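# Stack blue spool on green, return frame to rests

## Task

Set the blue spool upright and centred on top of the green spool, and return the frame to its rests; then release everything and move the hands away.

## Robot and tools

ROBOTS. Three identical i2rt Big YAM arms: arm1, arm2, arm3. Each has six revolute joints, a right hand with index, middle and ring fingers plus a thumb (16 independently driven hinges), and a wrist camera (arm1_cam_wrist, arm2_cam_wrist, arm3_cam_wrist). Two fixed room cameras: cam_high and cam_low. Reach is about 1.06 m from the joint1 axis. Foot poses in the scene frame (m, quaternion w,x,y,z); each foot looks along its own +x: arm1 (1.458, 0.003, 0.807), quat (0.007, 0.003, -0.002, -1.000); arm2 (-0.717, 1.252, 0.760), quat (0.865, -0.005, 0.006, -0.502); arm3 (-0.729, -1.246, 0.789), quat (0.865, -0.002, -0.005, 0.502).

FRAMES. One shared scene frame, metres, origin on the floor, +z up. The hand point is fixed to the palm. Its axes: +z runs out along straightened fingers, +x across the palm away from the thumb, +y out of the palm face (palm surface at y = -0.062). Printed hand positions can be off, more so at long reach; hand_target is where the currently held joint targets would put the hand.

move. Optional keys arm1, arm2, arm3 (each that robot's own part; an omitted robot gets nothing new) and cameras (list of names, or ["all"]; [] for none; default none when an action is given). Inside a robot's part:
- joints: a dict of absolute targets by name. joint1_rad -2.879..2.879 (yaw about the foot, positive counter-clockwise seen from above, 0 = along the foot's facing); joint2_rad 0..3.141 (shoulder, 0 = upper arm back and about level, positive raises it then forward); joint3_rad 0..3.019 (elbow, 0 = folded, positive opens); joint4_rad -1.692..1.57 (hand pitch, positive lifts the fingers); joint5_rad -1.57..1.57 (sideways swing, positive to the arm's right); joint6_rad -2.094..2.094 (roll, positive clockwise seen from behind). All in radians.
- Hand keys (same dict), each an absolute goal from -1 to +1 scaled between the hinge's two stops: hand_<finger>_mcp/_abd/_pip/_dip for index, middle, ring; hand_thumb_cmc/_axl/_mcp/_ipl. Moving toward -1 curls a finger toward the palm; straight sits near mcp 0.75, abd 0.00, pip 0.58, dip 0.70; thumb straight near cmc 0.71 (toward -1 brings it in front of the palm), axl 0.68, mcp 0.23, ipl 0.17. Settings: hand_current_limit -1..1 (0 to 550 mA cap, start +0.4) and hand_speed -0.96..1 (set-point rate = (n+1)/2 of 8.5 rad/s, start -0.6). Keys you omit keep their goal, so a grip holds; sending a hinge its measured position loosens it.
- target: 7 numbers [x, y, z, qw, qx, qy, qz], an absolute hand-point pose in the scene frame (metres). The hand is driven in a straight line from hand_target. With target, joints may carry only hand keys.
- speed: top path speed 0.002..0.5 m/s (default 0.25; rotation capped at twice that in rad/s); only valid with target.
- min_time_s: 0.1..8 s, the shortest duration for that robot's arm-joint motions.
All motions start together; hand paths in one action share an end time (0.5 to 10 s; cut off at 10 s). One action lasts at most 15 s. The hand lags, strays and may overshoot speed near full stretch; expect a centimetre or more of error. Paths do not avoid obstacles or other arms. A call with no action returns full state, images and the scene number.

wait: seconds 0..10, optional cameras; nothing new commanded.
zoom_image: camera name and region [x0, y0, x1, y1] in pixels of that camera's latest image (672x504, origin top-left), at most 504 by 504.
finished_scene: scene = current scene's number; irreversible. The goal must hold with no robot help.

RESULTS. The move line lists each robot that got a motion with done or its worst status. joint_status/hand_status words: done; off_target (stopped short, may still push); time_out (joint holds a nearby target and keeps pushing; send its reported position to relax it); not_followed (a safety check withheld targets, also shown as "joint command not followed" or "pose unreachable"); limit_stop_at_motor_heat (resend). on_its_own lists uncommanded activity; "held at" is a target, not a reading. Robots under "as last shown" were not commanded; their lines repeat older values. hand_state per motor: moving, goal, blocked (still pressing), overload (shut off). <motor>_current_ma is positive when pushing toward -1. Joint velocities in rad/s; "within noise" means at rest. Joint torques follow joint order, include gravity, have offsets; numbers 3 and 4 wrap at ±28 N m. The pictures line gives image order; images can lag the state slightly. Camera intrinsics/extrinsics are given in OpenCV form and are approximate.

CAUTIONS. Never let two robots press together or close a hand on another's fingers; the self-collision check can be late and ignores hands and wrist cameras. Arms keep pushing on contact and overheat: at 100 °C an arm drops (watch MOTOR HOT). A hand motor at 495 mA or more for 5 s shuts off for 10 s. Don't drop or release moving parts, slam, or push anything off the work area or onto the floor. A refused or stop-interrupted move or wait cancels the rest of that reply's move, wait and finished_scene calls. Loose objects may get small random nudges.

Each tool is called after ">>>" by a JSON object that holds its "op" and its "data".

## Session

>>> {"op": "move", "data": {}}

Scene clock: 0.00 s.
Joint torques (N m): no reading
Heat: arm1: hottest joint4_rad 26 °C; arm2: hottest joint1_rad 28 °C; arm3: hottest joint1_rad 27 °C.
Joint velocities: within noise
arm1.joint_positions: joint1_rad=-0.117 joint2_rad=+0.634 joint3_rad=+1.443 joint4_rad=-1.269 joint5_rad=+0.038 joint6_rad=+1.096 hand_index_mcp=+0.753 hand_index_abd=+0.000 hand_index_pip=+0.577 hand_index_dip=+0.696 hand_middle_mcp=+0.753 hand_middle_abd=+0.000 hand_middle_pip=+0.577 hand_middle_dip=+0.696 hand_ring_mcp=+0.753 hand_ring_abd=+0.000 hand_ring_pip=+0.577 hand_ring_dip=+0.696 hand_thumb_cmc=+0.714 hand_thumb_axl=+0.677 hand_thumb_mcp=+0.226 hand_thumb_ipl=+0.168 hand_current_limit=+0.400 hand_speed=-0.600
arm1.joint_status: not commanded
arm1.hand_state: goal,goal,goal,overload,goal,goal,goal,goal,goal,goal,goal,goal,goal,goal,goal,goal
arm1.index_mcp_current_ma: 0
arm1.index_abd_current_ma: 0
arm1.index_pip_current_ma: 0
arm1.index_dip_current_ma: 0
arm1.middle_mcp_current_ma: 0
arm1.middle_abd_current_ma: 0
arm1.middle_pip_current_ma: 0
arm1.middle_dip_current_ma: 0
arm1.ring_mcp_current_ma: 0
arm1.ring_abd_current_ma: 0
arm1.ring_pip_current_ma: 0
arm1.ring_dip_current_ma: 0
arm1.thumb_cmc_current_ma: 0
arm1.thumb_axl_current_ma: 0
arm1.thumb_mcp_current_ma: 0
arm1.thumb_ipl_current_ma: 0
arm1.hand_goal_index_mcp: 0.754
arm1.hand_goal_index_abd: 0.000
arm1.hand_goal_index_pip: 0.576
arm1.hand_goal_index_dip: 0.696
arm1.hand_goal_middle_mcp: 0.754
arm1.hand_goal_middle_abd: 0.000
arm1.hand_goal_middle_pip: 0.576
arm1.hand_goal_middle_dip: 0.696
arm1.hand_goal_ring_mcp: 0.754
arm1.hand_goal_ring_abd: 0.000
arm1.hand_goal_ring_pip: 0.576
arm1.hand_goal_ring_dip: 0.696
arm1.hand_goal_thumb_cmc: 0.714
arm1.hand_goal_thumb_axl: 0.678
arm1.hand_goal_thumb_mcp: 0.226
arm1.hand_goal_thumb_ipl: 0.168
arm1.hand: x=+1.2173 y=+0.1234 z=+1.3990 quat_wxyz=(+0.498, +0.147, -0.839, -0.163) (m; scene frame)
arm1.hand_target: x=+1.2210 y=+0.1231 z=+1.4139 quat_wxyz=(+0.512, +0.145, -0.830, -0.167) (m; scene frame)
arm1.hand_status: not commanded
arm2.joint_positions: joint1_rad=-0.447 joint2_rad=+0.627 joint3_rad=+1.364 joint4_rad=-1.251 joint5_rad=-0.001 joint6_rad=+1.059 hand_index_mcp=+0.753 hand_index_abd=+0.000 hand_index_pip=+0.577 hand_index_dip=+0.696 hand_middle_mcp=+0.753 hand_middle_abd=+0.000 hand_middle_pip=+0.577 hand_middle_dip=+0.696 hand_ring_mcp=+0.753 hand_ring_abd=+0.000 hand_ring_pip=+0.577 hand_ring_dip=+0.696 hand_thumb_cmc=+0.714 hand_thumb_axl=+0.677 hand_thumb_mcp=+0.226 hand_thumb_ipl=+0.168 hand_current_limit=+0.400 hand_speed=-0.600
arm2.joint_status: not commanded
arm2.hand_state: goal,goal,goal,goal,goal,goal,goal,goal,goal,goal,goal,goal,goal,goal,goal,goal
arm2.index_mcp_current_ma: 0
arm2.index_abd_current_ma: 0
arm2.index_pip_current_ma: 0
arm2.index_dip_current_ma: 0
arm2.middle_mcp_current_ma: 0
arm2.middle_abd_current_ma: 0
arm2.middle_pip_current_ma: 0
arm2.middle_dip_current_ma: 0
arm2.ring_mcp_current_ma: 0
arm2.ring_abd_current_ma: 0
arm2.ring_pip_current_ma: 0
arm2.ring_dip_current_ma: 0
arm2.thumb_cmc_current_ma: 0
arm2.thumb_axl_current_ma: 0
arm2.thumb_mcp_current_ma: 0
arm2.thumb_ipl_current_ma: 0
arm2.hand_goal_index_mcp: 0.754
arm2.hand_goal_index_abd: 0.000
arm2.hand_goal_index_pip: 0.576
arm2.hand_goal_index_dip: 0.696
arm2.hand_goal_middle_mcp: 0.754
arm2.hand_goal_middle_abd: 0.000
arm2.hand_goal_middle_pip: 0.576
arm2.hand_goal_middle_dip: 0.696
arm2.hand_goal_ring_mcp: 0.754
arm2.hand_goal_ring_abd: 0.000
arm2.hand_goal_ring_pip: 0.576
arm2.hand_goal_ring_dip: 0.696
arm2.hand_goal_thumb_cmc: 0.714
arm2.hand_goal_thumb_axl: 0.678
arm2.hand_goal_thumb_mcp: 0.226
arm2.hand_goal_thumb_ipl: 0.168
arm2.hand: x=-0.7746 y=+0.9845 z=+1.3239 quat_wxyz=(+0.430, +0.762, -0.405, +0.266) (m; scene frame)
arm2.hand_target: x=-0.7746 y=+0.9877 z=+1.3348 quat_wxyz=(+0.438, +0.757, -0.402, +0.272) (m; scene frame)
arm2.hand_status: not commanded
arm3.joint_positions: joint1_rad=+0.042 joint2_rad=+0.617 joint3_rad=+1.317 joint4_rad=-1.225 joint5_rad=-0.118 joint6_rad=+1.133 hand_index_mcp=+0.753 hand_index_abd=+0.000 hand_index_pip=+0.577 hand_index_dip=+0.696 hand_middle_mcp=+0.753 hand_middle_abd=+0.000 hand_middle_pip=+0.577 hand_middle_dip=+0.696 hand_ring_mcp=+0.753 hand_ring_abd=+0.000 hand_ring_pip=+0.577 hand_ring_dip=+0.696 hand_thumb_cmc=+0.714 hand_thumb_axl=+0.677 hand_thumb_mcp=+0.226 hand_thumb_ipl=+0.168 hand_current_limit=+0.400 hand_speed=-0.600
arm3.joint_status: not commanded
arm3.hand_state: goal,goal,goal,goal,goal,goal,goal,goal,goal,goal,goal,goal,goal,goal,goal,goal
arm3.index_mcp_current_ma: 0
arm3.index_abd_current_ma: 0
arm3.index_pip_current_ma: 0
arm3.index_dip_current_ma: 0
arm3.middle_mcp_current_ma: 0
arm3.middle_abd_current_ma: 0
arm3.middle_pip_current_ma: 0
arm3.middle_dip_current_ma: 0
arm3.ring_mcp_current_ma: 0
arm3.ring_abd_current_ma: 0
arm3.ring_pip_current_ma: 0
arm3.ring_dip_current_ma: 0
arm3.thumb_cmc_current_ma: 0
arm3.thumb_axl_current_ma: 0
arm3.thumb_mcp_current_ma: 0
arm3.thumb_ipl_current_ma: 0
arm3.hand_goal_index_mcp: 0.754
arm3.hand_goal_index_abd: 0.000
arm3.hand_goal_index_pip: 0.576
arm3.hand_goal_index_dip: 0.696
arm3.hand_goal_middle_mcp: 0.754
arm3.hand_goal_middle_abd: 0.000
arm3.hand_goal_middle_pip: 0.576
arm3.hand_goal_middle_dip: 0.696
arm3.hand_goal_ring_mcp: 0.754
arm3.hand_goal_ring_abd: 0.000
arm3.hand_goal_ring_pip: 0.576
arm3.hand_goal_ring_dip: 0.696
arm3.hand_goal_thumb_cmc: 0.714
arm3.hand_goal_thumb_axl: 0.678
arm3.hand_goal_thumb_mcp: 0.226
arm3.hand_goal_thumb_ipl: 0.168
arm3.hand: x=-0.5497 y=-1.0335 z=+1.3271 quat_wxyz=(-0.207, +0.600, +0.622, +0.459) (m; scene frame)
arm3.hand_target: x=-0.5509 y=-1.0356 z=+1.3411 quat_wxyz=(-0.210, +0.594, +0.617, +0.472) (m; scene frame)
arm3.hand_status: not commanded
pictures: arm1_cam_wrist, arm2_cam_wrist, arm3_cam_wrist, cam_high, cam_low

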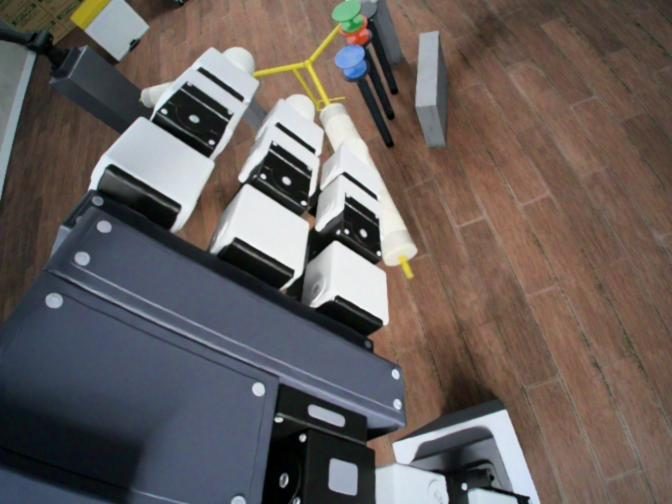

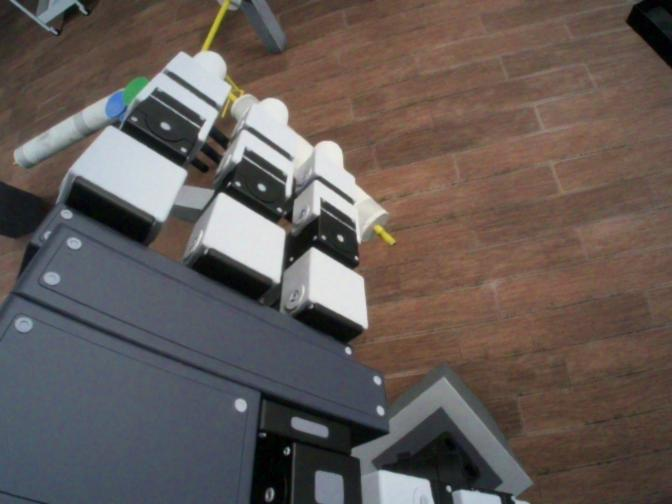

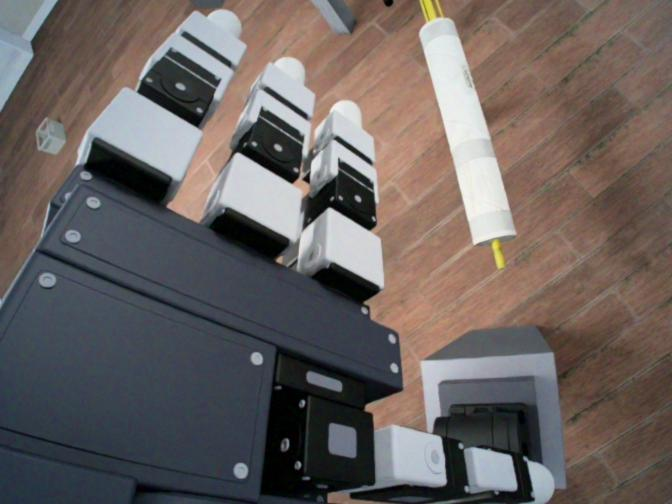

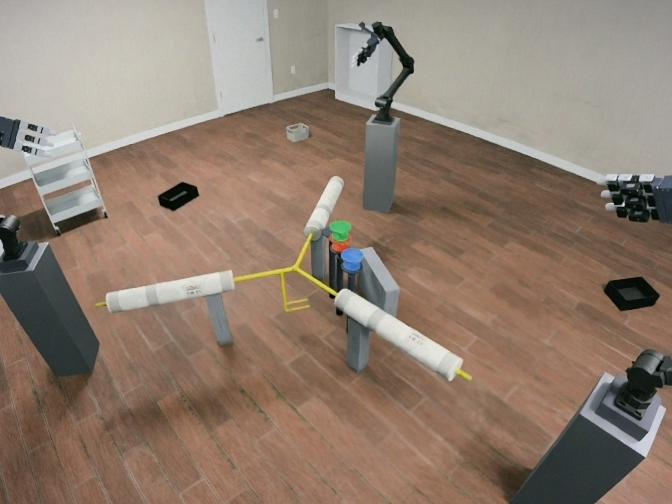

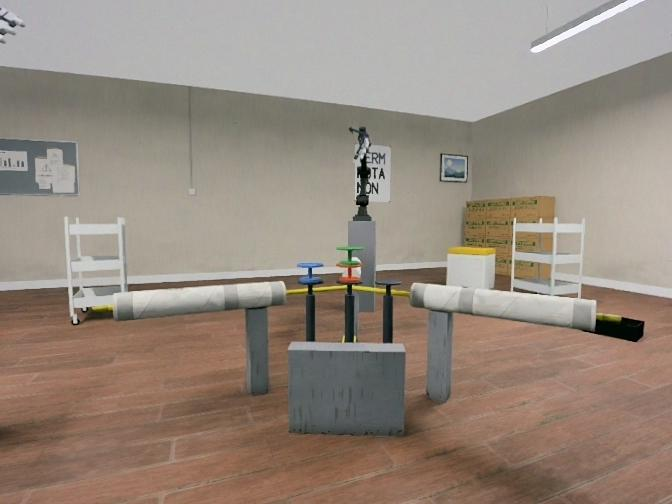

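>>> {"op": "zoom_image", "data": {"camera": "cam_high", "region": [240, 160, 440, 400]}}

>>> {"op": "zoom_image", "data": {"camera": "cam_low", "region": [240, 220, 460, 440]}}

>>> {"op": "zoom_image", "data": {"camera": "arm1_cam_wrist", "region": [230, 0, 470, 180]}}

Scaled by 2.100 from the camera's 672x504 image, which has a finer 960x720 frame.

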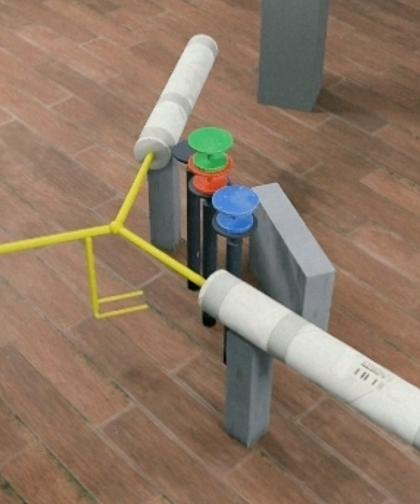

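Scaled by 2.291 from the camera's 672x504 image, which has a finer 960x720 frame.

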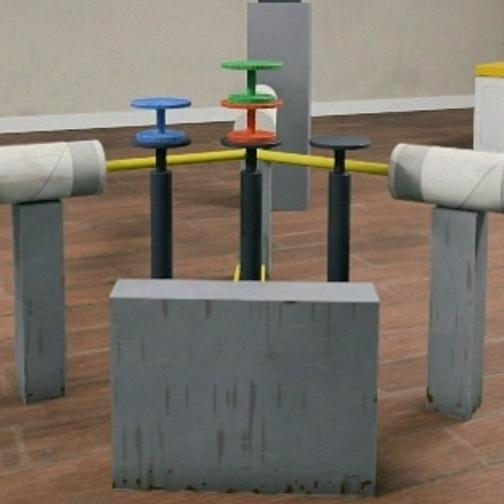

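Scaled by 2.100 from the camera's 672x504 image, which has a finer 960x720 frame.

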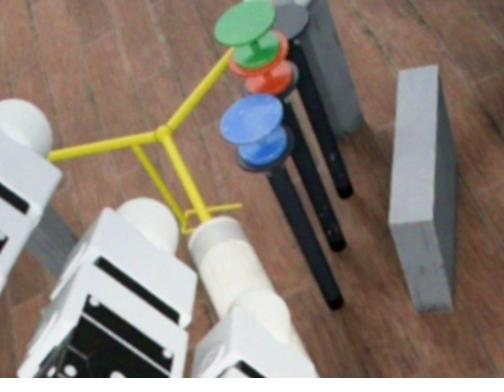

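>>> {"op": "zoom_image", "data": {"camera": "cam_high", "region": [260, 210, 380, 330]}}

>>> {"op": "zoom_image", "data": {"camera": "arm1_cam_wrist", "region": [270, 0, 390, 120]}}

>>> {"op": "zoom_image", "data": {"camera": "cam_low", "region": [280, 230, 420, 350]}}

>>> {"op": "zoom_image", "data": {"camera": "cam_high", "region": [320, 270, 490, 400]}}

Scaled by 4.200 from the camera's 672x504 image, which has a finer 960x720 frame.

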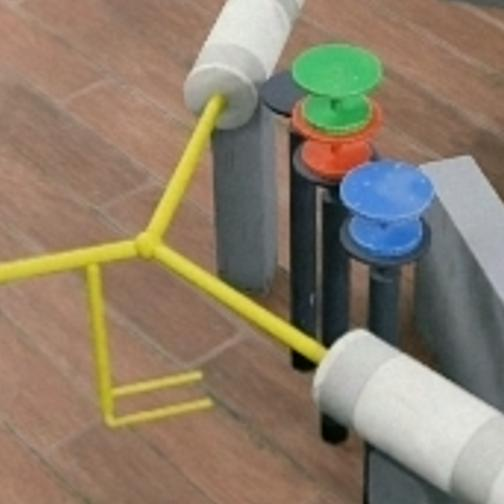

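Scaled by 4.200 from the camera's 672x504 image, which has a finer 960x720 frame.

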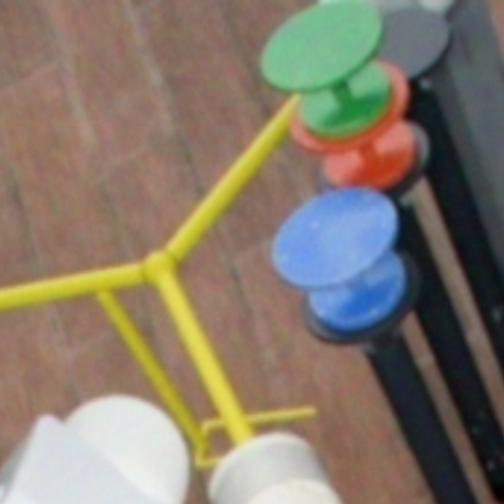

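Scaled by 3.600 from the camera's 672x504 image, which has a finer 960x720 frame.

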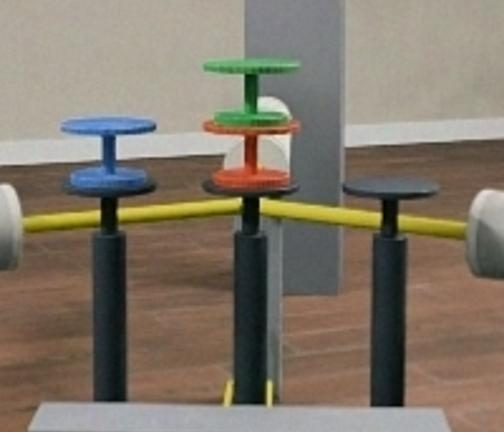

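Scaled by 2.965 from the camera's 672x504 image, which has a finer 960x720 frame.

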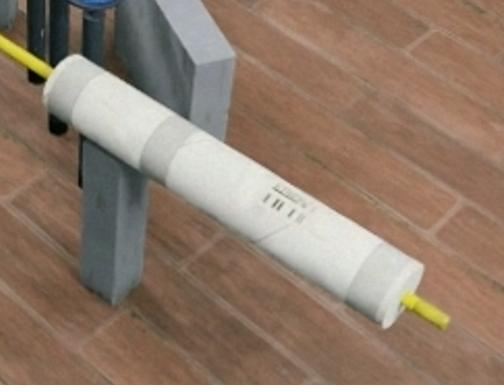

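>>> {"op": "move", "data": {"arm1": {"target": [0.726, -0.048, 0.75, 0, -0.0454, 0.999, 0], "speed": 0.25}, "arm2": {"target": [-0.513, 0.566, 0.75, 0, 0.886, -0.463, 0], "speed": 0.25}, "arm3": {"target": [-0.447, -0.810, 0.75, 0, 0.850, 0.527, 0], "speed": 0.25}, "cameras": ["all"]}}

Scene clock: 390.87 s.
Joint torques (N m): arm1=[1.32 -25.64 14.28 -0.05 -0.06 0.14] | arm2=[-0.03 -24.06 10.29 -0.36 0.18 -0.03] | arm3=[-1.44 -14.39 9.83 -0.81 0.04 0.07]
Heat: arm1: hottest joint3_rad 30 °C; arm2: hottest joint3_rad 33 °C; arm3: hottest joint3_rad 33 °C.
move: arm1 off_target; arm2 off_target; arm3 off_target
Joint velocities: within noise
arm1.joint_positions: joint1_rad=+0.162 joint2_rad=+2.587 joint3_rad=+2.357 joint4_rad=-1.368 joint5_rad=+0.008 joint6_rad=+1.655 hand_index_mcp=+0.755 hand_index_abd=+0.001 hand_index_pip=+0.577 hand_index_dip=+0.696 hand_middle_mcp=+0.755 hand_middle_abd=+0.001 hand_middle_pip=+0.577 hand_middle_dip=+0.696 hand_ring_mcp=+0.755 hand_ring_abd=+0.001 hand_ring_pip=+0.577 hand_ring_dip=+0.696 hand_thumb_cmc=+0.715 hand_thumb_axl=+0.677 hand_thumb_mcp=+0.223 hand_thumb_ipl=+0.168 hand_current_limit=+0.400 hand_speed=-0.600
arm1.joint_status: not commanded
arm1.hand_state: goal,goal,goal,overload,goal,goal,goal,goal,goal,goal,goal,goal,goal,goal,goal,goal
arm1.index_mcp_current_ma: 2
arm1.index_abd_current_ma: 1
arm1.index_pip_current_ma: 1
arm1.index_dip_current_ma: 0
arm1.middle_mcp_current_ma: 2
arm1.middle_abd_current_ma: 1
arm1.middle_pip_current_ma: 1
arm1.middle_dip_current_ma: 0
arm1.ring_mcp_current_ma: 2
arm1.ring_abd_current_ma: 1
arm1.ring_pip_current_ma: 1
arm1.ring_dip_current_ma: 0
arm1.thumb_cmc_current_ma: 1
arm1.thumb_axl_current_ma: -1
arm1.thumb_mcp_current_ma: -5
arm1.thumb_ipl_current_ma: 0
arm1.hand_goal_index_mcp: 0.754
arm1.hand_goal_index_abd: 0.000
arm1.hand_goal_index_pip: 0.576
arm1.hand_goal_index_dip: 0.696
arm1.hand_goal_middle_mcp: 0.754
arm1.hand_goal_middle_abd: 0.000
arm1.hand_goal_middle_pip: 0.576
arm1.hand_goal_middle_dip: 0.696
arm1.hand_goal_ring_mcp: 0.754
arm1.hand_goal_ring_abd: 0.000
arm1.hand_goal_ring_pip: 0.576
arm1.hand_goal_ring_dip: 0.696
arm1.hand_goal_thumb_cmc: 0.714
arm1.hand_goal_thumb_axl: 0.678
arm1.hand_goal_thumb_mcp: 0.226
arm1.hand_goal_thumb_ipl: 0.168
arm1.hand: x=+0.7397 y=-0.0396 z=+0.7414 quat_wxyz=(-0.016, +0.046, -0.999, -0.003) (m; scene frame)
arm1.hand_target: x=+0.7269 y=-0.0480 z=+0.7502 quat_wxyz=(+0.001, +0.046, -0.999, +0.000) (m; scene frame)
arm1.hand_status: off_target (0.018 m and 1.9 deg from the pose sent, 0.832 m and 64.8 deg at the start)
arm2.joint_positions: joint1_rad=-0.117 joint2_rad=+2.365 joint3_rad=+2.088 joint4_rad=-1.296 joint5_rad=-0.014 joint6_rad=+1.358 hand_index_mcp=+0.755 hand_index_abd=+0.000 hand_index_pip=+0.577 hand_index_dip=+0.696 hand_middle_mcp=+0.755 hand_middle_abd=+0.000 hand_middle_pip=+0.577 hand_middle_dip=+0.696 hand_ring_mcp=+0.755 hand_ring_abd=+0.000 hand_ring_pip=+0.577 hand_ring_dip=+0.696 hand_thumb_cmc=+0.715 hand_thumb_axl=+0.677 hand_thumb_mcp=+0.223 hand_thumb_ipl=+0.168 hand_current_limit=+0.400 hand_speed=-0.600
arm2.joint_status: not commanded
arm2.hand_state: goal,goal,goal,goal,goal,goal,goal,goal,goal,goal,goal,goal,goal,goal,goal,goal
arm2.index_mcp_current_ma: 1
arm2.index_abd_current_ma: 0
arm2.index_pip_current_ma: 0
arm2.index_dip_current_ma: 0
arm2.middle_mcp_current_ma: 1
arm2.middle_abd_current_ma: 0
arm2.middle_pip_current_ma: 0
arm2.middle_dip_current_ma: 0
arm2.ring_mcp_current_ma: 1
arm2.ring_abd_current_ma: 0
arm2.ring_pip_current_ma: 0
arm2.ring_dip_current_ma: 0
arm2.thumb_cmc_current_ma: 1
arm2.thumb_axl_current_ma: -1
arm2.thumb_mcp_current_ma: -4
arm2.thumb_ipl_current_ma: 0
arm2.hand_goal_index_mcp: 0.754
arm2.hand_goal_index_abd: 0.000
arm2.hand_goal_index_pip: 0.576
arm2.hand_goal_index_dip: 0.696
arm2.hand_goal_middle_mcp: 0.754
arm2.hand_goal_middle_abd: 0.000
arm2.hand_goal_middle_pip: 0.576
arm2.hand_goal_middle_dip: 0.696
arm2.hand_goal_ring_mcp: 0.754
arm2.hand_goal_ring_abd: 0.000
arm2.hand_goal_ring_pip: 0.576
arm2.hand_goal_ring_dip: 0.696
arm2.hand_goal_thumb_cmc: 0.714
arm2.hand_goal_thumb_axl: 0.678
arm2.hand_goal_thumb_mcp: 0.226
arm2.hand_goal_thumb_ipl: 0.168
arm2.hand: x=-0.5213 y=+0.5727 z=+0.7543 quat_wxyz=(-0.001, +0.888, -0.460, -0.002) (m; scene frame)
arm2.hand_target: x=-0.5132 y=+0.5665 z=+0.7499 quat_wxyz=(+0.000, +0.886, -0.463, +0.001) (m; scene frame)
arm2.hand_status: off_target (0.012 m and 0.5 deg from the pose sent, 0.757 m and 60.7 deg at the start)
arm3.joint_positions: joint1_rad=+0.117 joint2_rad=+2.004 joint3_rad=+1.280 joint4_rad=-0.884 joint5_rad=-0.006 joint6_rad=+1.605 hand_index_mcp=+0.754 hand_index_abd=+0.000 hand_index_pip=+0.577 hand_index_dip=+0.696 hand_middle_mcp=+0.754 hand_middle_abd=+0.001 hand_middle_pip=+0.577 hand_middle_dip=+0.696 hand_ring_mcp=+0.754 hand_ring_abd=+0.001 hand_ring_pip=+0.577 hand_ring_dip=+0.696 hand_thumb_cmc=+0.714 hand_thumb_axl=+0.677 hand_thumb_mcp=+0.223 hand_thumb_ipl=+0.168 hand_current_limit=+0.400 hand_speed=-0.600
arm3.joint_status: not commanded
arm3.hand_state: goal,goal,goal,goal,goal,goal,goal,goal,goal,goal,goal,goal,goal,goal,goal,goal
arm3.index_mcp_current_ma: 0
arm3.index_abd_current_ma: 0
arm3.index_pip_current_ma: 0
arm3.index_dip_current_ma: 0
arm3.middle_mcp_current_ma: 0
arm3.middle_abd_current_ma: 0
arm3.middle_pip_current_ma: 0
arm3.middle_dip_current_ma: 0
arm3.ring_mcp_current_ma: 0
arm3.ring_abd_current_ma: 0
arm3.ring_pip_current_ma: 0
arm3.ring_dip_current_ma: 0
arm3.thumb_cmc_current_ma: 0
arm3.thumb_axl_current_ma: 0
arm3.thumb_mcp_current_ma: -1
arm3.thumb_ipl_current_ma: 0
arm3.hand_goal_index_mcp: 0.754
arm3.hand_goal_index_abd: 0.000
arm3.hand_goal_index_pip: 0.576
arm3.hand_goal_index_dip: 0.696
arm3.hand_goal_middle_mcp: 0.754
arm3.hand_goal_middle_abd: 0.000
arm3.hand_goal_middle_pip: 0.576
arm3.hand_goal_middle_dip: 0.696
arm3.hand_goal_ring_mcp: 0.754
arm3.hand_goal_ring_abd: 0.000
arm3.hand_goal_ring_pip: 0.576
arm3.hand_goal_ring_dip: 0.696
arm3.hand_goal_thumb_cmc: 0.714
arm3.hand_goal_thumb_axl: 0.678
arm3.hand_goal_thumb_mcp: 0.226
arm3.hand_goal_thumb_ipl: 0.168
arm3.hand: x=-0.4583 y=-0.8237 z=+0.7386 quat_wxyz=(+0.010, +0.843, +0.538, -0.012) (m; scene frame)
arm3.hand_target: x=-0.4471 y=-0.8105 z=+0.7503 quat_wxyz=(+0.000, +0.850, +0.527, +0.000) (m; scene frame)
arm3.hand_status: off_target (0.021 m and 2.3 deg from the pose sent, 0.627 m and 66.2 deg at the start)
pictures: arm1_cam_wrist, arm2_cam_wrist, arm3_cam_wrist, cam_high, cam_low
camera_calibration:
arm1_cam_wrist: T_world_to_cam=[[0.692761, 0.719338, -0.0513283, -0.403851], [0.509801, -0.438137, 0.740364, -0.991678], [0.510083, -0.539063, -0.670243, 0.224715], [0, 0, 0, 1]] pos_world=[0.670707, -0.0228499, 0.864088]
arm2_cam_wrist: T_world_to_cam=[[-0.973701, 0.223123, 0.0460797, -0.644297], [0.180389, 0.631471, 0.754125, -0.886043], [0.139164, 0.742604, -0.655112, 0.265446], [0, 0, 0, 1]] pos_world=[-0.50446, 0.506147, 0.871773]
arm3_cam_wrist: T_world_to_cam=[[0.264223, -0.964455, 0.00345432, -0.641051], [-0.63269, -0.170627, 0.755374, -1.03832], [-0.727935, -0.201773, -0.655285, 0.111755], [0, 0, 0, 1]] pos_world=[-0.406202, -0.772881, 0.859763]

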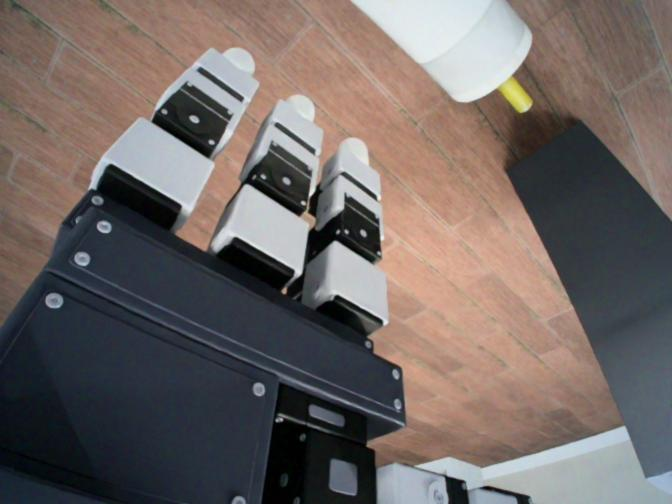

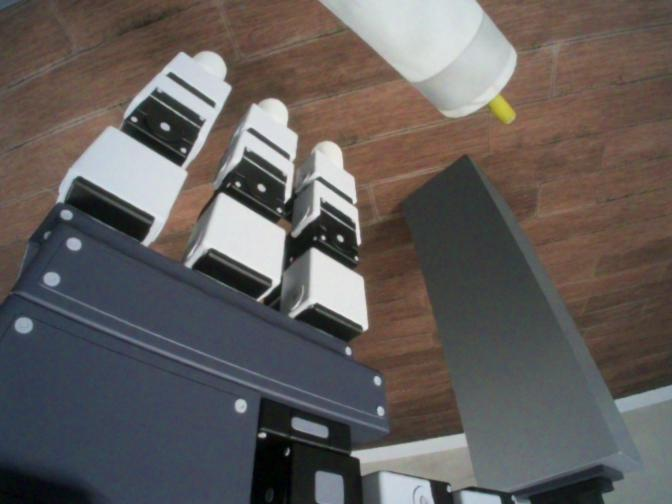

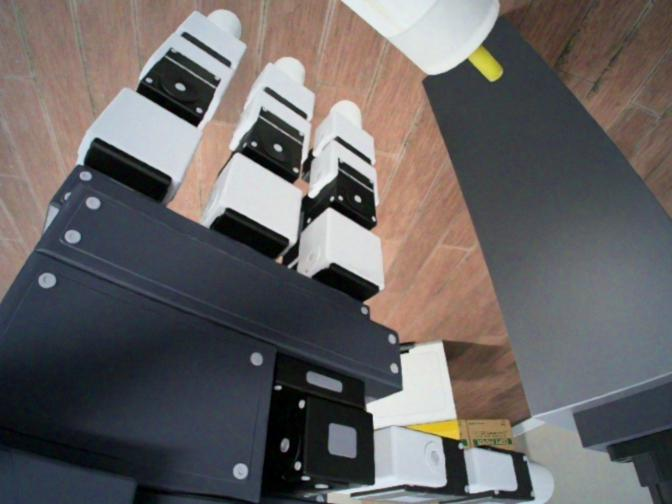

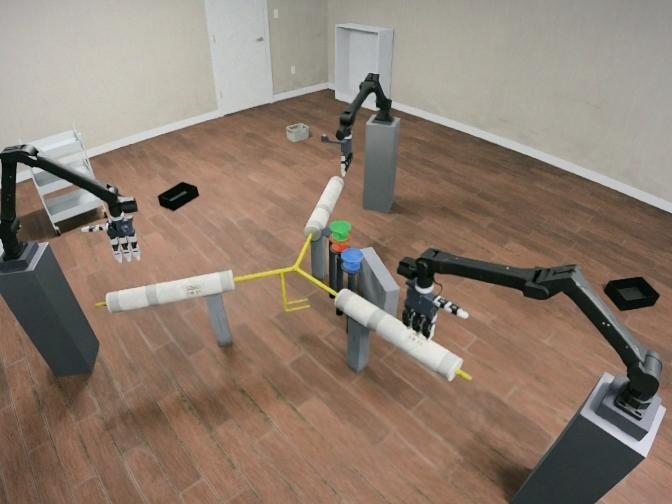

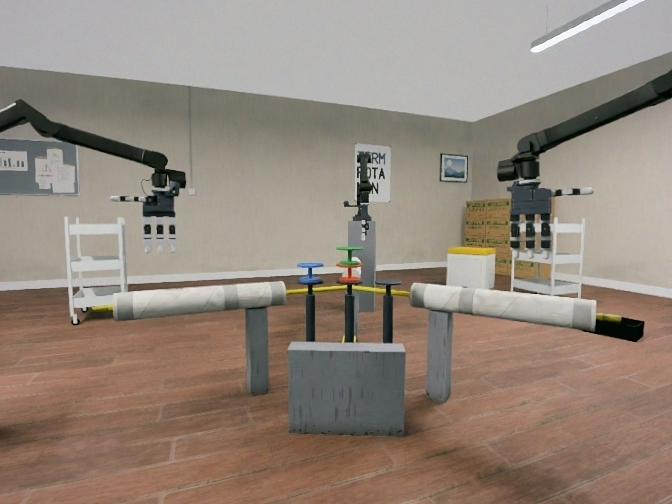

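>>> {"op": "move", "data": {"arm1": {"target": [0.785, -0.058, 0.60, 0, -0.0366, 0.9993, 0], "speed": 0.2}, "arm2": {"target": [-0.550, 0.645, 0.60, 0, 0.8838, -0.4679, 0], "speed": 0.2}, "arm3": {"target": [-0.503, -0.900, 0.60, 0, 0.8471, 0.5314, 0], "speed": 0.2}, "cameras": ["all"]}}

Scene clock: 535.20 s.
Joint torques (N m): arm1=[2.32 -25 8.13 0.83 -0.02 0.13] | arm2=[0.15 -22.12 5.14 0.4 0.22 -0.03] | arm3=[0.26 -12.86 2.81 0.47 0.1 0.08]
Heat: arm1: hottest joint2_rad 34 °C; arm2: hottest joint3_rad 37 °C; arm3: hottest joint3_rad 31 °C.
move: arm1 off_target; arm2 off_target; arm3 done
Joint velocities: within noise
arm1.joint_positions: joint1_rad=+0.182 joint2_rad=+2.629 joint3_rad=+2.046 joint4_rad=-0.991 joint5_rad=+0.007 joint6_rad=+1.700 hand_index_mcp=+0.755 hand_index_abd=+0.001 hand_index_pip=+0.577 hand_index_dip=+0.696 hand_middle_mcp=+0.755 hand_middle_abd=+0.001 hand_middle_pip=+0.577 hand_middle_dip=+0.696 hand_ring_mcp=+0.755 hand_ring_abd=+0.001 hand_ring_pip=+0.577 hand_ring_dip=+0.696 hand_thumb_cmc=+0.715 hand_thumb_axl=+0.677 hand_thumb_mcp=+0.223 hand_thumb_ipl=+0.168 hand_current_limit=+0.400 hand_speed=-0.600
arm1.joint_status: not commanded
arm1.hand_state: goal,goal,goal,overload,goal,goal,goal,goal,goal,goal,goal,goal,goal,goal,goal,goal
arm1.index_mcp_current_ma: 2
arm1.index_abd_current_ma: 1
arm1.index_pip_current_ma: 1
arm1.index_dip_current_ma: 0
arm1.middle_mcp_current_ma: 2
arm1.middle_abd_current_ma: 1
arm1.middle_pip_current_ma: 1
arm1.middle_dip_current_ma: 0
arm1.ring_mcp_current_ma: 2
arm1.ring_abd_current_ma: 1
arm1.ring_pip_current_ma: 1
arm1.ring_dip_current_ma: 0
arm1.thumb_cmc_current_ma: 1
arm1.thumb_axl_current_ma: -1
arm1.thumb_mcp_current_ma: -6
arm1.thumb_ipl_current_ma: 0
arm1.hand_goal_index_mcp: 0.754
arm1.hand_goal_index_abd: 0.000
arm1.hand_goal_index_pip: 0.576
arm1.hand_goal_index_dip: 0.696
arm1.hand_goal_middle_mcp: 0.754
arm1.hand_goal_middle_abd: 0.000
arm1.hand_goal_middle_pip: 0.576
arm1.hand_goal_middle_dip: 0.696
arm1.hand_goal_ring_mcp: 0.754
arm1.hand_goal_ring_abd: 0.000
arm1.hand_goal_ring_pip: 0.576
arm1.hand_goal_ring_dip: 0.696
arm1.hand_goal_thumb_cmc: 0.714
arm1.hand_goal_thumb_axl: 0.678
arm1.hand_goal_thumb_mcp: 0.226
arm1.hand_goal_thumb_ipl: 0.168
arm1.hand: x=+0.7861 y=-0.0472 z=+0.6027 quat_wxyz=(-0.004, +0.034, -0.999, -0.001) (m; scene frame)
arm1.hand_target: x=+0.7852 y=-0.0580 z=+0.6000 quat_wxyz=(+0.000, +0.037, -0.999, +0.000) (m; scene frame)
arm1.hand_status: off_target (0.011 m and 0.6 deg from the pose sent, 0.150 m and 2.2 deg at the start)
arm2.joint_positions: joint1_rad=-0.117 joint2_rad=+2.358 joint3_rad=+1.666 joint4_rad=-0.856 joint5_rad=-0.014 joint6_rad=+1.369 hand_index_mcp=+0.755 hand_index_abd=+0.000 hand_index_pip=+0.577 hand_index_dip=+0.696 hand_middle_mcp=+0.755 hand_middle_abd=+0.000 hand_middle_pip=+0.577 hand_middle_dip=+0.696 hand_ring_mcp=+0.755 hand_ring_abd=+0.000 hand_ring_pip=+0.577 hand_ring_dip=+0.696 hand_thumb_cmc=+0.715 hand_thumb_axl=+0.677 hand_thumb_mcp=+0.223 hand_thumb_ipl=+0.168 hand_current_limit=+0.400 hand_speed=-0.600
arm2.joint_status: not commanded
arm2.hand_state: goal,goal,goal,goal,goal,goal,goal,goal,goal,goal,goal,goal,goal,goal,goal,goal
arm2.index_mcp_current_ma: 1
arm2.index_abd_current_ma: 0
arm2.index_pip_current_ma: 0
arm2.index_dip_current_ma: 0
arm2.middle_mcp_current_ma: 1
arm2.middle_abd_current_ma: 0
arm2.middle_pip_current_ma: 0
arm2.middle_dip_current_ma: 0
arm2.ring_mcp_current_ma: 1
arm2.ring_abd_current_ma: 0
arm2.ring_pip_current_ma: 0
arm2.ring_dip_current_ma: 0
arm2.thumb_cmc_current_ma: 1
arm2.thumb_axl_current_ma: -1
arm2.thumb_mcp_current_ma: -4
arm2.thumb_ipl_current_ma: 0
arm2.hand_goal_index_mcp: 0.754
arm2.hand_goal_index_abd: 0.000
arm2.hand_goal_index_pip: 0.576
arm2.hand_goal_index_dip: 0.696
arm2.hand_goal_middle_mcp: 0.754
arm2.hand_goal_middle_abd: 0.000
arm2.hand_goal_middle_pip: 0.576
arm2.hand_goal_middle_dip: 0.696
arm2.hand_goal_ring_mcp: 0.754
arm2.hand_goal_ring_abd: 0.000
arm2.hand_goal_ring_pip: 0.576
arm2.hand_goal_ring_dip: 0.696
arm2.hand_goal_thumb_cmc: 0.714
arm2.hand_goal_thumb_axl: 0.678
arm2.hand_goal_thumb_mcp: 0.226
arm2.hand_goal_thumb_ipl: 0.168
arm2.hand: x=-0.5507 y=+0.6366 z=+0.6166 quat_wxyz=(+0.006, +0.886, -0.464, +0.007) (m; scene frame)
arm2.hand_target: x=-0.5503 y=+0.6453 z=+0.6003 quat_wxyz=(+0.000, +0.884, -0.468, +0.000) (m; scene frame)
arm2.hand_status: off_target (0.019 m and 1.2 deg from the pose sent, 0.173 m and 1.1 deg at the start)
arm3.joint_positions: joint1_rad=+0.133 joint2_rad=+2.155 joint3_rad=+0.983 joint4_rad=-0.413 joint5_rad=-0.008 joint6_rad=+1.633 hand_index_mcp=+0.754 hand_index_abd=+0.000 hand_index_pip=+0.577 hand_index_dip=+0.696 hand_middle_mcp=+0.754 hand_middle_abd=+0.000 hand_middle_pip=+0.577 hand_middle_dip=+0.696 hand_ring_mcp=+0.754 hand_ring_abd=+0.000 hand_ring_pip=+0.577 hand_ring_dip=+0.696 hand_thumb_cmc=+0.714 hand_thumb_axl=+0.677 hand_thumb_mcp=+0.223 hand_thumb_ipl=+0.168 hand_current_limit=+0.400 hand_speed=-0.600
arm3.joint_status: not commanded
arm3.hand_state: goal,goal,goal,goal,goal,goal,goal,goal,goal,goal,goal,goal,goal,goal,goal,goal
arm3.index_mcp_current_ma: 0
arm3.index_abd_current_ma: 0
arm3.index_pip_current_ma: 0
arm3.index_dip_current_ma: 0
arm3.middle_mcp_current_ma: 0
arm3.middle_abd_current_ma: 0
arm3.middle_pip_current_ma: 0
arm3.middle_dip_current_ma: 0
arm3.ring_mcp_current_ma: 0
arm3.ring_abd_current_ma: 0
arm3.ring_pip_current_ma: 0
arm3.ring_dip_current_ma: 0
arm3.thumb_cmc_current_ma: 0
arm3.thumb_axl_current_ma: 0
arm3.thumb_mcp_current_ma: -1
arm3.thumb_ipl_current_ma: 0
arm3.hand_goal_index_mcp: 0.754
arm3.hand_goal_index_abd: 0.000
arm3.hand_goal_index_pip: 0.576
arm3.hand_goal_index_dip: 0.696
arm3.hand_goal_middle_mcp: 0.754
arm3.hand_goal_middle_abd: 0.000
arm3.hand_goal_middle_pip: 0.576
arm3.hand_goal_middle_dip: 0.696
arm3.hand_goal_ring_mcp: 0.754
arm3.hand_goal_ring_abd: 0.000
arm3.hand_goal_ring_pip: 0.576
arm3.hand_goal_ring_dip: 0.696
arm3.hand_goal_thumb_cmc: 0.714
arm3.hand_goal_thumb_axl: 0.678
arm3.hand_goal_thumb_mcp: 0.226
arm3.hand_goal_thumb_ipl: 0.168
arm3.hand: x=-0.4985 y=-0.9020 z=+0.6014 quat_wxyz=(+0.003, +0.846, +0.533, -0.003) (m; scene frame)
arm3.hand_target: x=-0.5029 y=-0.9000 z=+0.6000 quat_wxyz=(+0.000, +0.847, +0.531, +0.000) (m; scene frame)
arm3.hand_status: done (0.005 m and 0.5 deg from the pose sent, 0.164 m and 2.0 deg at the start)
pictures: arm1_cam_wrist, arm2_cam_wrist, arm3_cam_wrist, cam_high, cam_low
camera_calibration:
arm1_cam_wrist: T_world_to_cam=[[0.709293, 0.701335, -0.0709412, -0.439648], [0.516107, -0.448129, 0.729941, -0.915154], [0.480142, -0.554355, -0.679819, 0.132559], [0, 0, 0, 1]] pos_world=[0.72051, -0.0282818, 0.726935]
arm2_cam_wrist: T_world_to_cam=[[-0.971738, 0.233964, 0.0314002, -0.67748], [0.179449, 0.645706, 0.742201, -0.81957], [0.153373, 0.726859, -0.669442, 0.158552], [0, 0, 0, 1]] pos_world=[-0.53558, 0.572462, 0.7357]
arm3_cam_wrist: T_world_to_cam=[[0.252917, -0.96737, -0.0151177, -0.702596], [-0.640285, -0.179075, 0.746972, -0.979778], [-0.725305, -0.179242, -0.664684, 0.0040508], [0, 0, 0, 1]] pos_world=[-0.446701, -0.854398, 0.723938]

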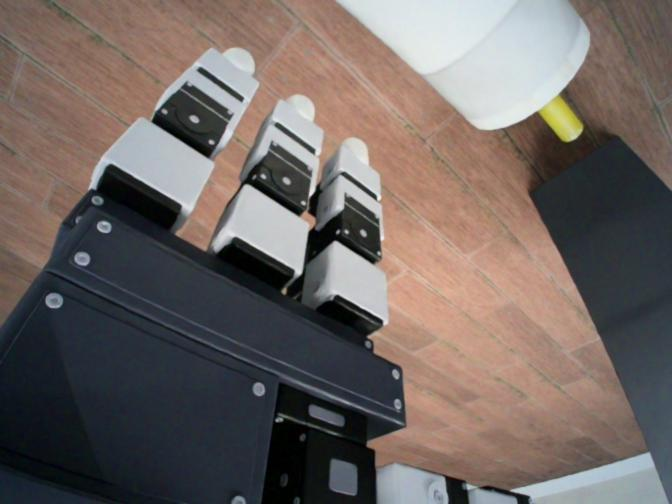

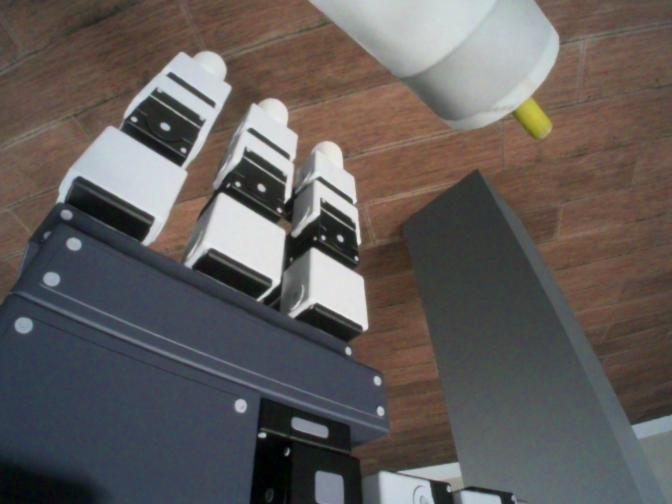

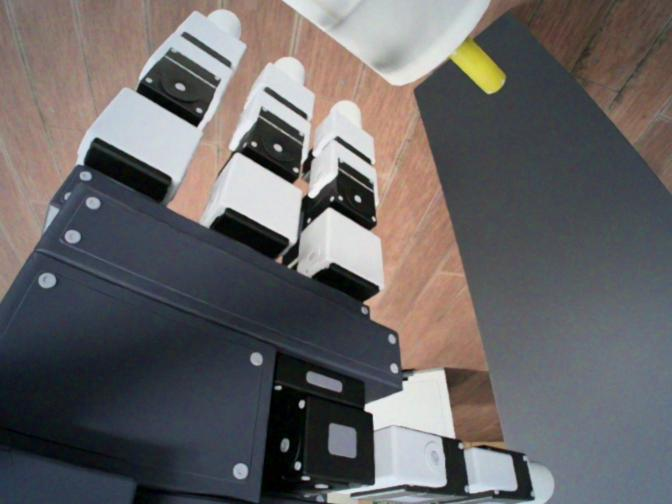

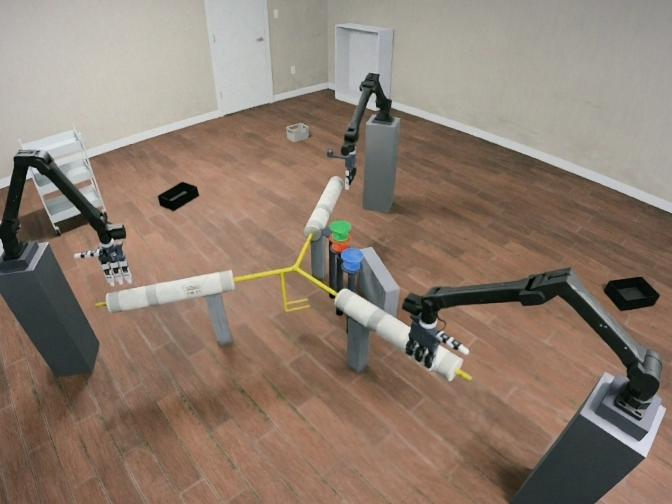

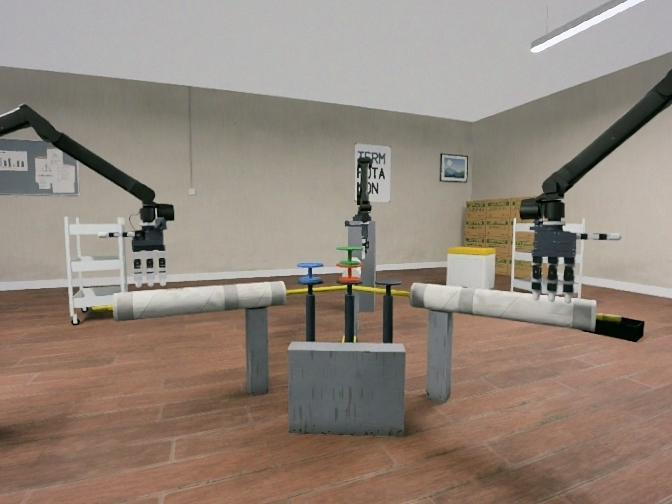

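>>> {"op": "move", "data": {"arm1": {"target": [0.785, -0.058, 0.42, 0, -0.0366, 0.9993, 0], "speed": 0.15}, "arm2": {"target": [-0.550, 0.645, 0.405, 0, 0.8838, -0.4679, 0], "speed": 0.15}, "arm3": {"target": [-0.512, -0.873, 0.42, 0, 0.8471, 0.5314, 0], "speed": 0.15}, "cameras": ["all"]}}

Scene clock: 595.80 s.
Joint torques (N m): arm1=[1.85 -24.88 11.22 -0.08 -0.02 0.12] | arm2=[0.32 -22.95 6.15 0.1 0.2 -0.02] | arm3=[0.32 -14.39 2.71 0.38 0.09 0.08]
Heat: arm1: hottest joint2_rad 34 °C; arm2: hottest joint2_rad 30 °C; arm3: hottest joint3_rad 28 °C.
move: arm1 off_target; arm2 off_target; arm3 off_target
Joint velocities: within noise
arm1.joint_positions: joint1_rad=+0.182 joint2_rad=+3.029 joint3_rad=+2.320 joint4_rad=-0.885 joint5_rad=+0.007 joint6_rad=+1.700 hand_index_mcp=+0.755 hand_index_abd=+0.001 hand_index_pip=+0.577 hand_index_dip=+0.696 hand_middle_mcp=+0.755 hand_middle_abd=+0.001 hand_middle_pip=+0.577 hand_middle_dip=+0.696 hand_ring_mcp=+0.755 hand_ring_abd=+0.001 hand_ring_pip=+0.577 hand_ring_dip=+0.696 hand_thumb_cmc=+0.715 hand_thumb_axl=+0.677 hand_thumb_mcp=+0.223 hand_thumb_ipl=+0.168 hand_current_limit=+0.400 hand_speed=-0.600
arm1.joint_status: not commanded
arm1.hand_state: goal,goal,goal,overload,goal,goal,goal,goal,goal,goal,goal,goal,goal,goal,goal,goal
arm1.index_mcp_current_ma: 2
arm1.index_abd_current_ma: 1
arm1.index_pip_current_ma: 1
arm1.index_dip_current_ma: 0
arm1.middle_mcp_current_ma: 2
arm1.middle_abd_current_ma: 1
arm1.middle_pip_current_ma: 1
arm1.middle_dip_current_ma: 0
arm1.ring_mcp_current_ma: 2
arm1.ring_abd_current_ma: 1
arm1.ring_pip_current_ma: 1
arm1.ring_dip_current_ma: 0
arm1.thumb_cmc_current_ma: 1
arm1.thumb_axl_current_ma: -1
arm1.thumb_mcp_current_ma: -6
arm1.thumb_ipl_current_ma: 0
arm1.hand_goal_index_mcp: 0.754
arm1.hand_goal_index_abd: 0.000
arm1.hand_goal_index_pip: 0.576
arm1.hand_goal_index_dip: 0.696
arm1.hand_goal_middle_mcp: 0.754
arm1.hand_goal_middle_abd: 0.000
arm1.hand_goal_middle_pip: 0.576
arm1.hand_goal_middle_dip: 0.696
arm1.hand_goal_ring_mcp: 0.754
arm1.hand_goal_ring_abd: 0.000
arm1.hand_goal_ring_pip: 0.576
arm1.hand_goal_ring_dip: 0.696
arm1.hand_goal_thumb_cmc: 0.714
arm1.hand_goal_thumb_axl: 0.678
arm1.hand_goal_thumb_mcp: 0.226
arm1.hand_goal_thumb_ipl: 0.168
arm1.hand: x=+0.8007 y=-0.0456 z=+0.4134 quat_wxyz=(-0.014, +0.033, -0.999, -0.003) (m; scene frame)
arm1.hand_target: x=+0.7857 y=-0.0581 z=+0.4205 quat_wxyz=(+0.001, +0.037, -0.999, +0.000) (m; scene frame)
arm1.hand_status: off_target (0.021 m and 1.7 deg from the pose sent, 0.183 m and 0.6 deg at the start)
arm2.joint_positions: joint1_rad=-0.114 joint2_rad=+2.760 joint3_rad=+1.830 joint4_rad=-0.646 joint5_rad=-0.014 joint6_rad=+1.373 hand_index_mcp=+0.755 hand_index_abd=+0.000 hand_index_pip=+0.577 hand_index_dip=+0.696 hand_middle_mcp=+0.755 hand_middle_abd=+0.000 hand_middle_pip=+0.577 hand_middle_dip=+0.696 hand_ring_mcp=+0.755 hand_ring_abd=+0.000 hand_ring_pip=+0.577 hand_ring_dip=+0.696 hand_thumb_cmc=+0.715 hand_thumb_axl=+0.677 hand_thumb_mcp=+0.223 hand_thumb_ipl=+0.168 hand_current_limit=+0.400 hand_speed=-0.600
arm2.joint_status: not commanded
arm2.hand_state: goal,goal,goal,goal,goal,goal,goal,goal,goal,goal,goal,goal,goal,goal,goal,goal
arm2.index_mcp_current_ma: 1
arm2.index_abd_current_ma: 0
arm2.index_pip_current_ma: 0
arm2.index_dip_current_ma: 0
arm2.middle_mcp_current_ma: 1
arm2.middle_abd_current_ma: 0
arm2.middle_pip_current_ma: 0
arm2.middle_dip_current_ma: 0
arm2.ring_mcp_current_ma: 1
arm2.ring_abd_current_ma: 0
arm2.ring_pip_current_ma: 0
arm2.ring_dip_current_ma: 0
arm2.thumb_cmc_current_ma: 1
arm2.thumb_axl_current_ma: -1
arm2.thumb_mcp_current_ma: -4
arm2.thumb_ipl_current_ma: 0
arm2.hand_goal_index_mcp: 0.754
arm2.hand_goal_index_abd: 0.000
arm2.hand_goal_index_pip: 0.576
arm2.hand_goal_index_dip: 0.696
arm2.hand_goal_middle_mcp: 0.754
arm2.hand_goal_middle_abd: 0.000
arm2.hand_goal_middle_pip: 0.576
arm2.hand_goal_middle_dip: 0.696
arm2.hand_goal_ring_mcp: 0.754
arm2.hand_goal_ring_abd: 0.000
arm2.hand_goal_ring_pip: 0.576
arm2.hand_goal_ring_dip: 0.696
arm2.hand_goal_thumb_cmc: 0.714
arm2.hand_goal_thumb_axl: 0.678
arm2.hand_goal_thumb_mcp: 0.226
arm2.hand_goal_thumb_ipl: 0.168
arm2.hand: x=-0.5569 y=+0.6476 z=+0.4135 quat_wxyz=(-0.002, +0.885, -0.465, -0.003) (m; scene frame)
arm2.hand_target: x=-0.5501 y=+0.6453 z=+0.4053 quat_wxyz=(+0.000, +0.884, -0.468, +0.000) (m; scene frame)
arm2.hand_status: off_target (0.011 m and 0.5 deg from the pose sent, 0.212 m and 1.2 deg at the start)
arm3.joint_positions: joint1_rad=+0.176 joint2_rad=+2.638 joint3_rad=+1.237 joint4_rad=-0.198 joint5_rad=-0.008 joint6_rad=+1.677 hand_index_mcp=+0.754 hand_index_abd=+0.000 hand_index_pip=+0.577 hand_index_dip=+0.696 hand_middle_mcp=+0.754 hand_middle_abd=+0.000 hand_middle_pip=+0.577 hand_middle_dip=+0.696 hand_ring_mcp=+0.754 hand_ring_abd=+0.000 hand_ring_pip=+0.577 hand_ring_dip=+0.696 hand_thumb_cmc=+0.714 hand_thumb_axl=+0.677 hand_thumb_mcp=+0.223 hand_thumb_ipl=+0.168 hand_current_limit=+0.400 hand_speed=-0.600
arm3.joint_status: not commanded
arm3.hand_state: goal,goal,goal,goal,goal,goal,goal,goal,goal,goal,goal,goal,goal,goal,goal,goal
arm3.index_mcp_current_ma: 0
arm3.index_abd_current_ma: 0
arm3.index_pip_current_ma: 0
arm3.index_dip_current_ma: 0
arm3.middle_mcp_current_ma: 0
arm3.middle_abd_current_ma: 0
arm3.middle_pip_current_ma: 0
arm3.middle_dip_current_ma: 0
arm3.ring_mcp_current_ma: 0
arm3.ring_abd_current_ma: 0
arm3.ring_pip_current_ma: 0
arm3.ring_dip_current_ma: 0
arm3.thumb_cmc_current_ma: 0
arm3.thumb_axl_current_ma: 0
arm3.thumb_mcp_current_ma: -1
arm3.thumb_ipl_current_ma: 0
arm3.hand_goal_index_mcp: 0.754
arm3.hand_goal_index_abd: 0.000
arm3.hand_goal_index_pip: 0.576
arm3.hand_goal_index_dip: 0.696
arm3.hand_goal_middle_mcp: 0.754
arm3.hand_goal_middle_abd: 0.000
arm3.hand_goal_middle_pip: 0.576
arm3.hand_goal_middle_dip: 0.696
arm3.hand_goal_ring_mcp: 0.754
arm3.hand_goal_ring_abd: 0.000
arm3.hand_goal_ring_pip: 0.576
arm3.hand_goal_ring_dip: 0.696
arm3.hand_goal_thumb_cmc: 0.714
arm3.hand_goal_thumb_axl: 0.678
arm3.hand_goal_thumb_mcp: 0.226
arm3.hand_goal_thumb_ipl: 0.168
arm3.hand: x=-0.5104 y=-0.8843 z=+0.4219 quat_wxyz=(+0.007, +0.846, +0.532, -0.009) (m; scene frame)
arm3.hand_target: x=-0.5121 y=-0.8730 z=+0.4202 quat_wxyz=(+0.000, +0.847, +0.531, +0.000) (m; scene frame)
arm3.hand_status: off_target (0.012 m and 1.3 deg from the pose sent, 0.184 m and 0.5 deg at the start)
pictures: arm1_cam_wrist, arm2_cam_wrist, arm3_cam_wrist, cam_high, cam_low
camera_calibration:
arm1_cam_wrist: T_world_to_cam=[[0.710719, 0.701404, -0.0539481, -0.472826], [0.501099, -0.450943, 0.738614, -0.775408], [0.49374, -0.55198, -0.671966, -0.0162568], [0, 0, 0, 1]] pos_world=[0.732629, -0.0269961, 0.536295]
arm2_cam_wrist: T_world_to_cam=[[-0.97077, 0.23529, 0.0473769, -0.686698], [0.188819, 0.626825, 0.755935, -0.663036], [0.148167, 0.742784, -0.65293, -0.00440631], [0, 0, 0, 1]] pos_world=[-0.54078, 0.580454, 0.530869]
arm3_cam_wrist: T_world_to_cam=[[0.252043, -0.967712, -0.00265747, -0.691188], [-0.636869, -0.167941, 0.752459, -0.840931], [-0.72861, -0.18796, -0.658634, -0.132759], [0, 0, 0, 1]] pos_world=[-0.458082, -0.835051, 0.543489]

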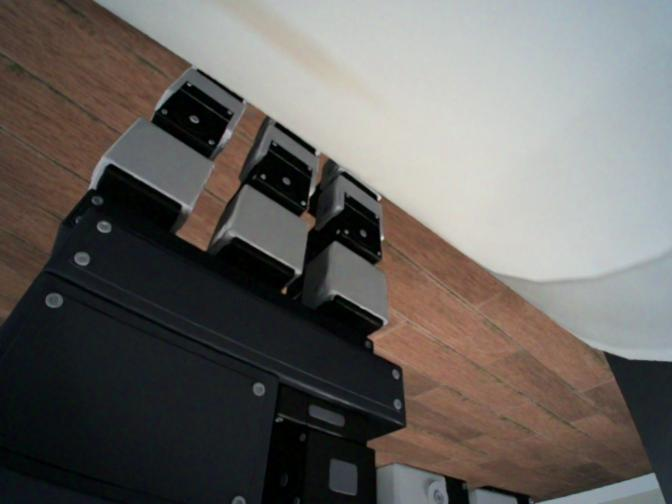

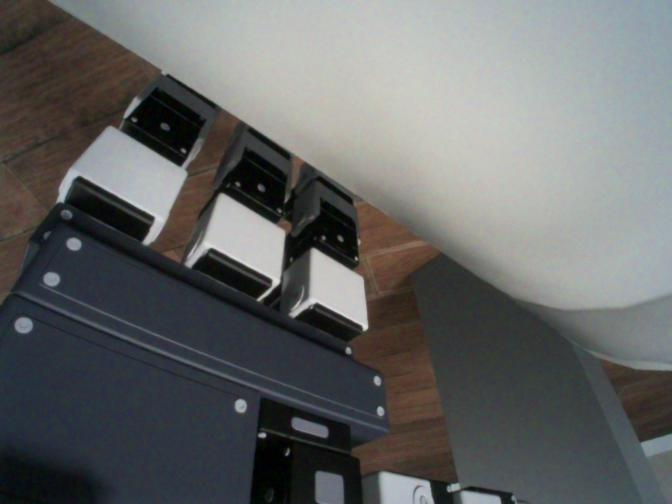

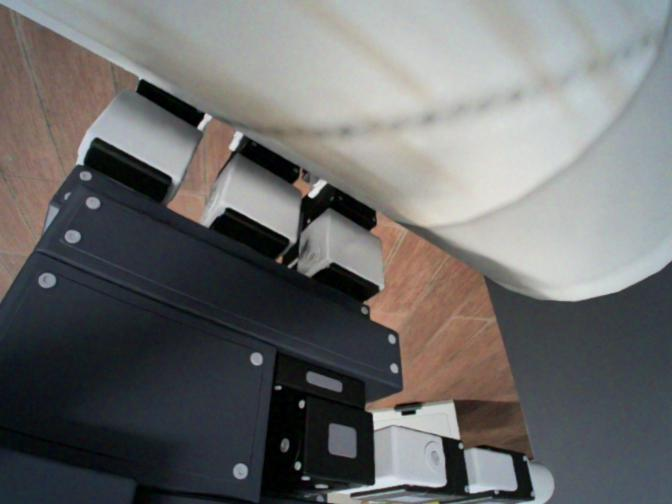

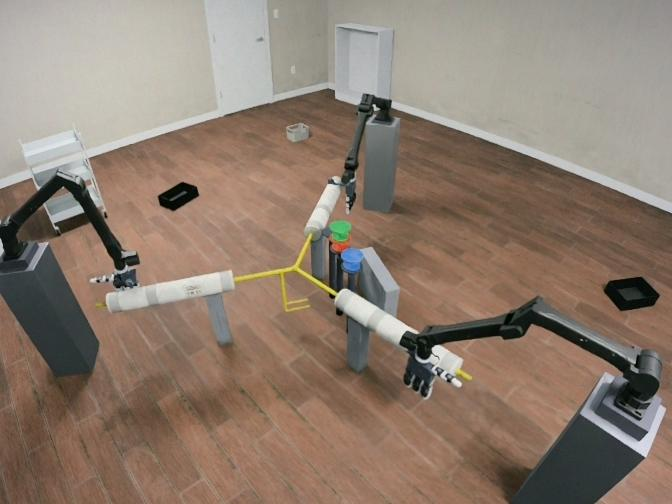

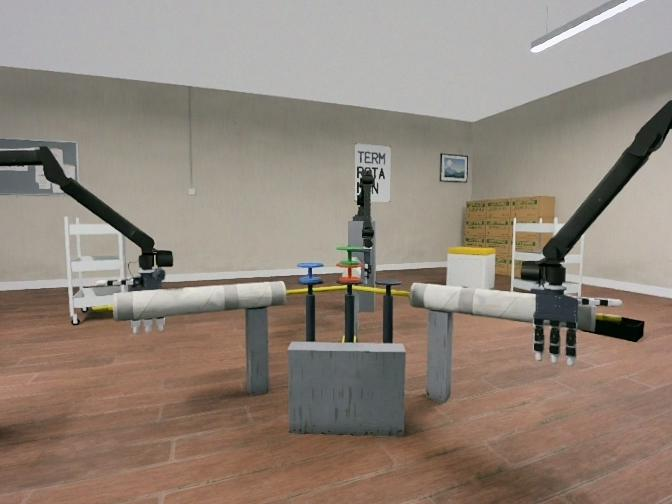

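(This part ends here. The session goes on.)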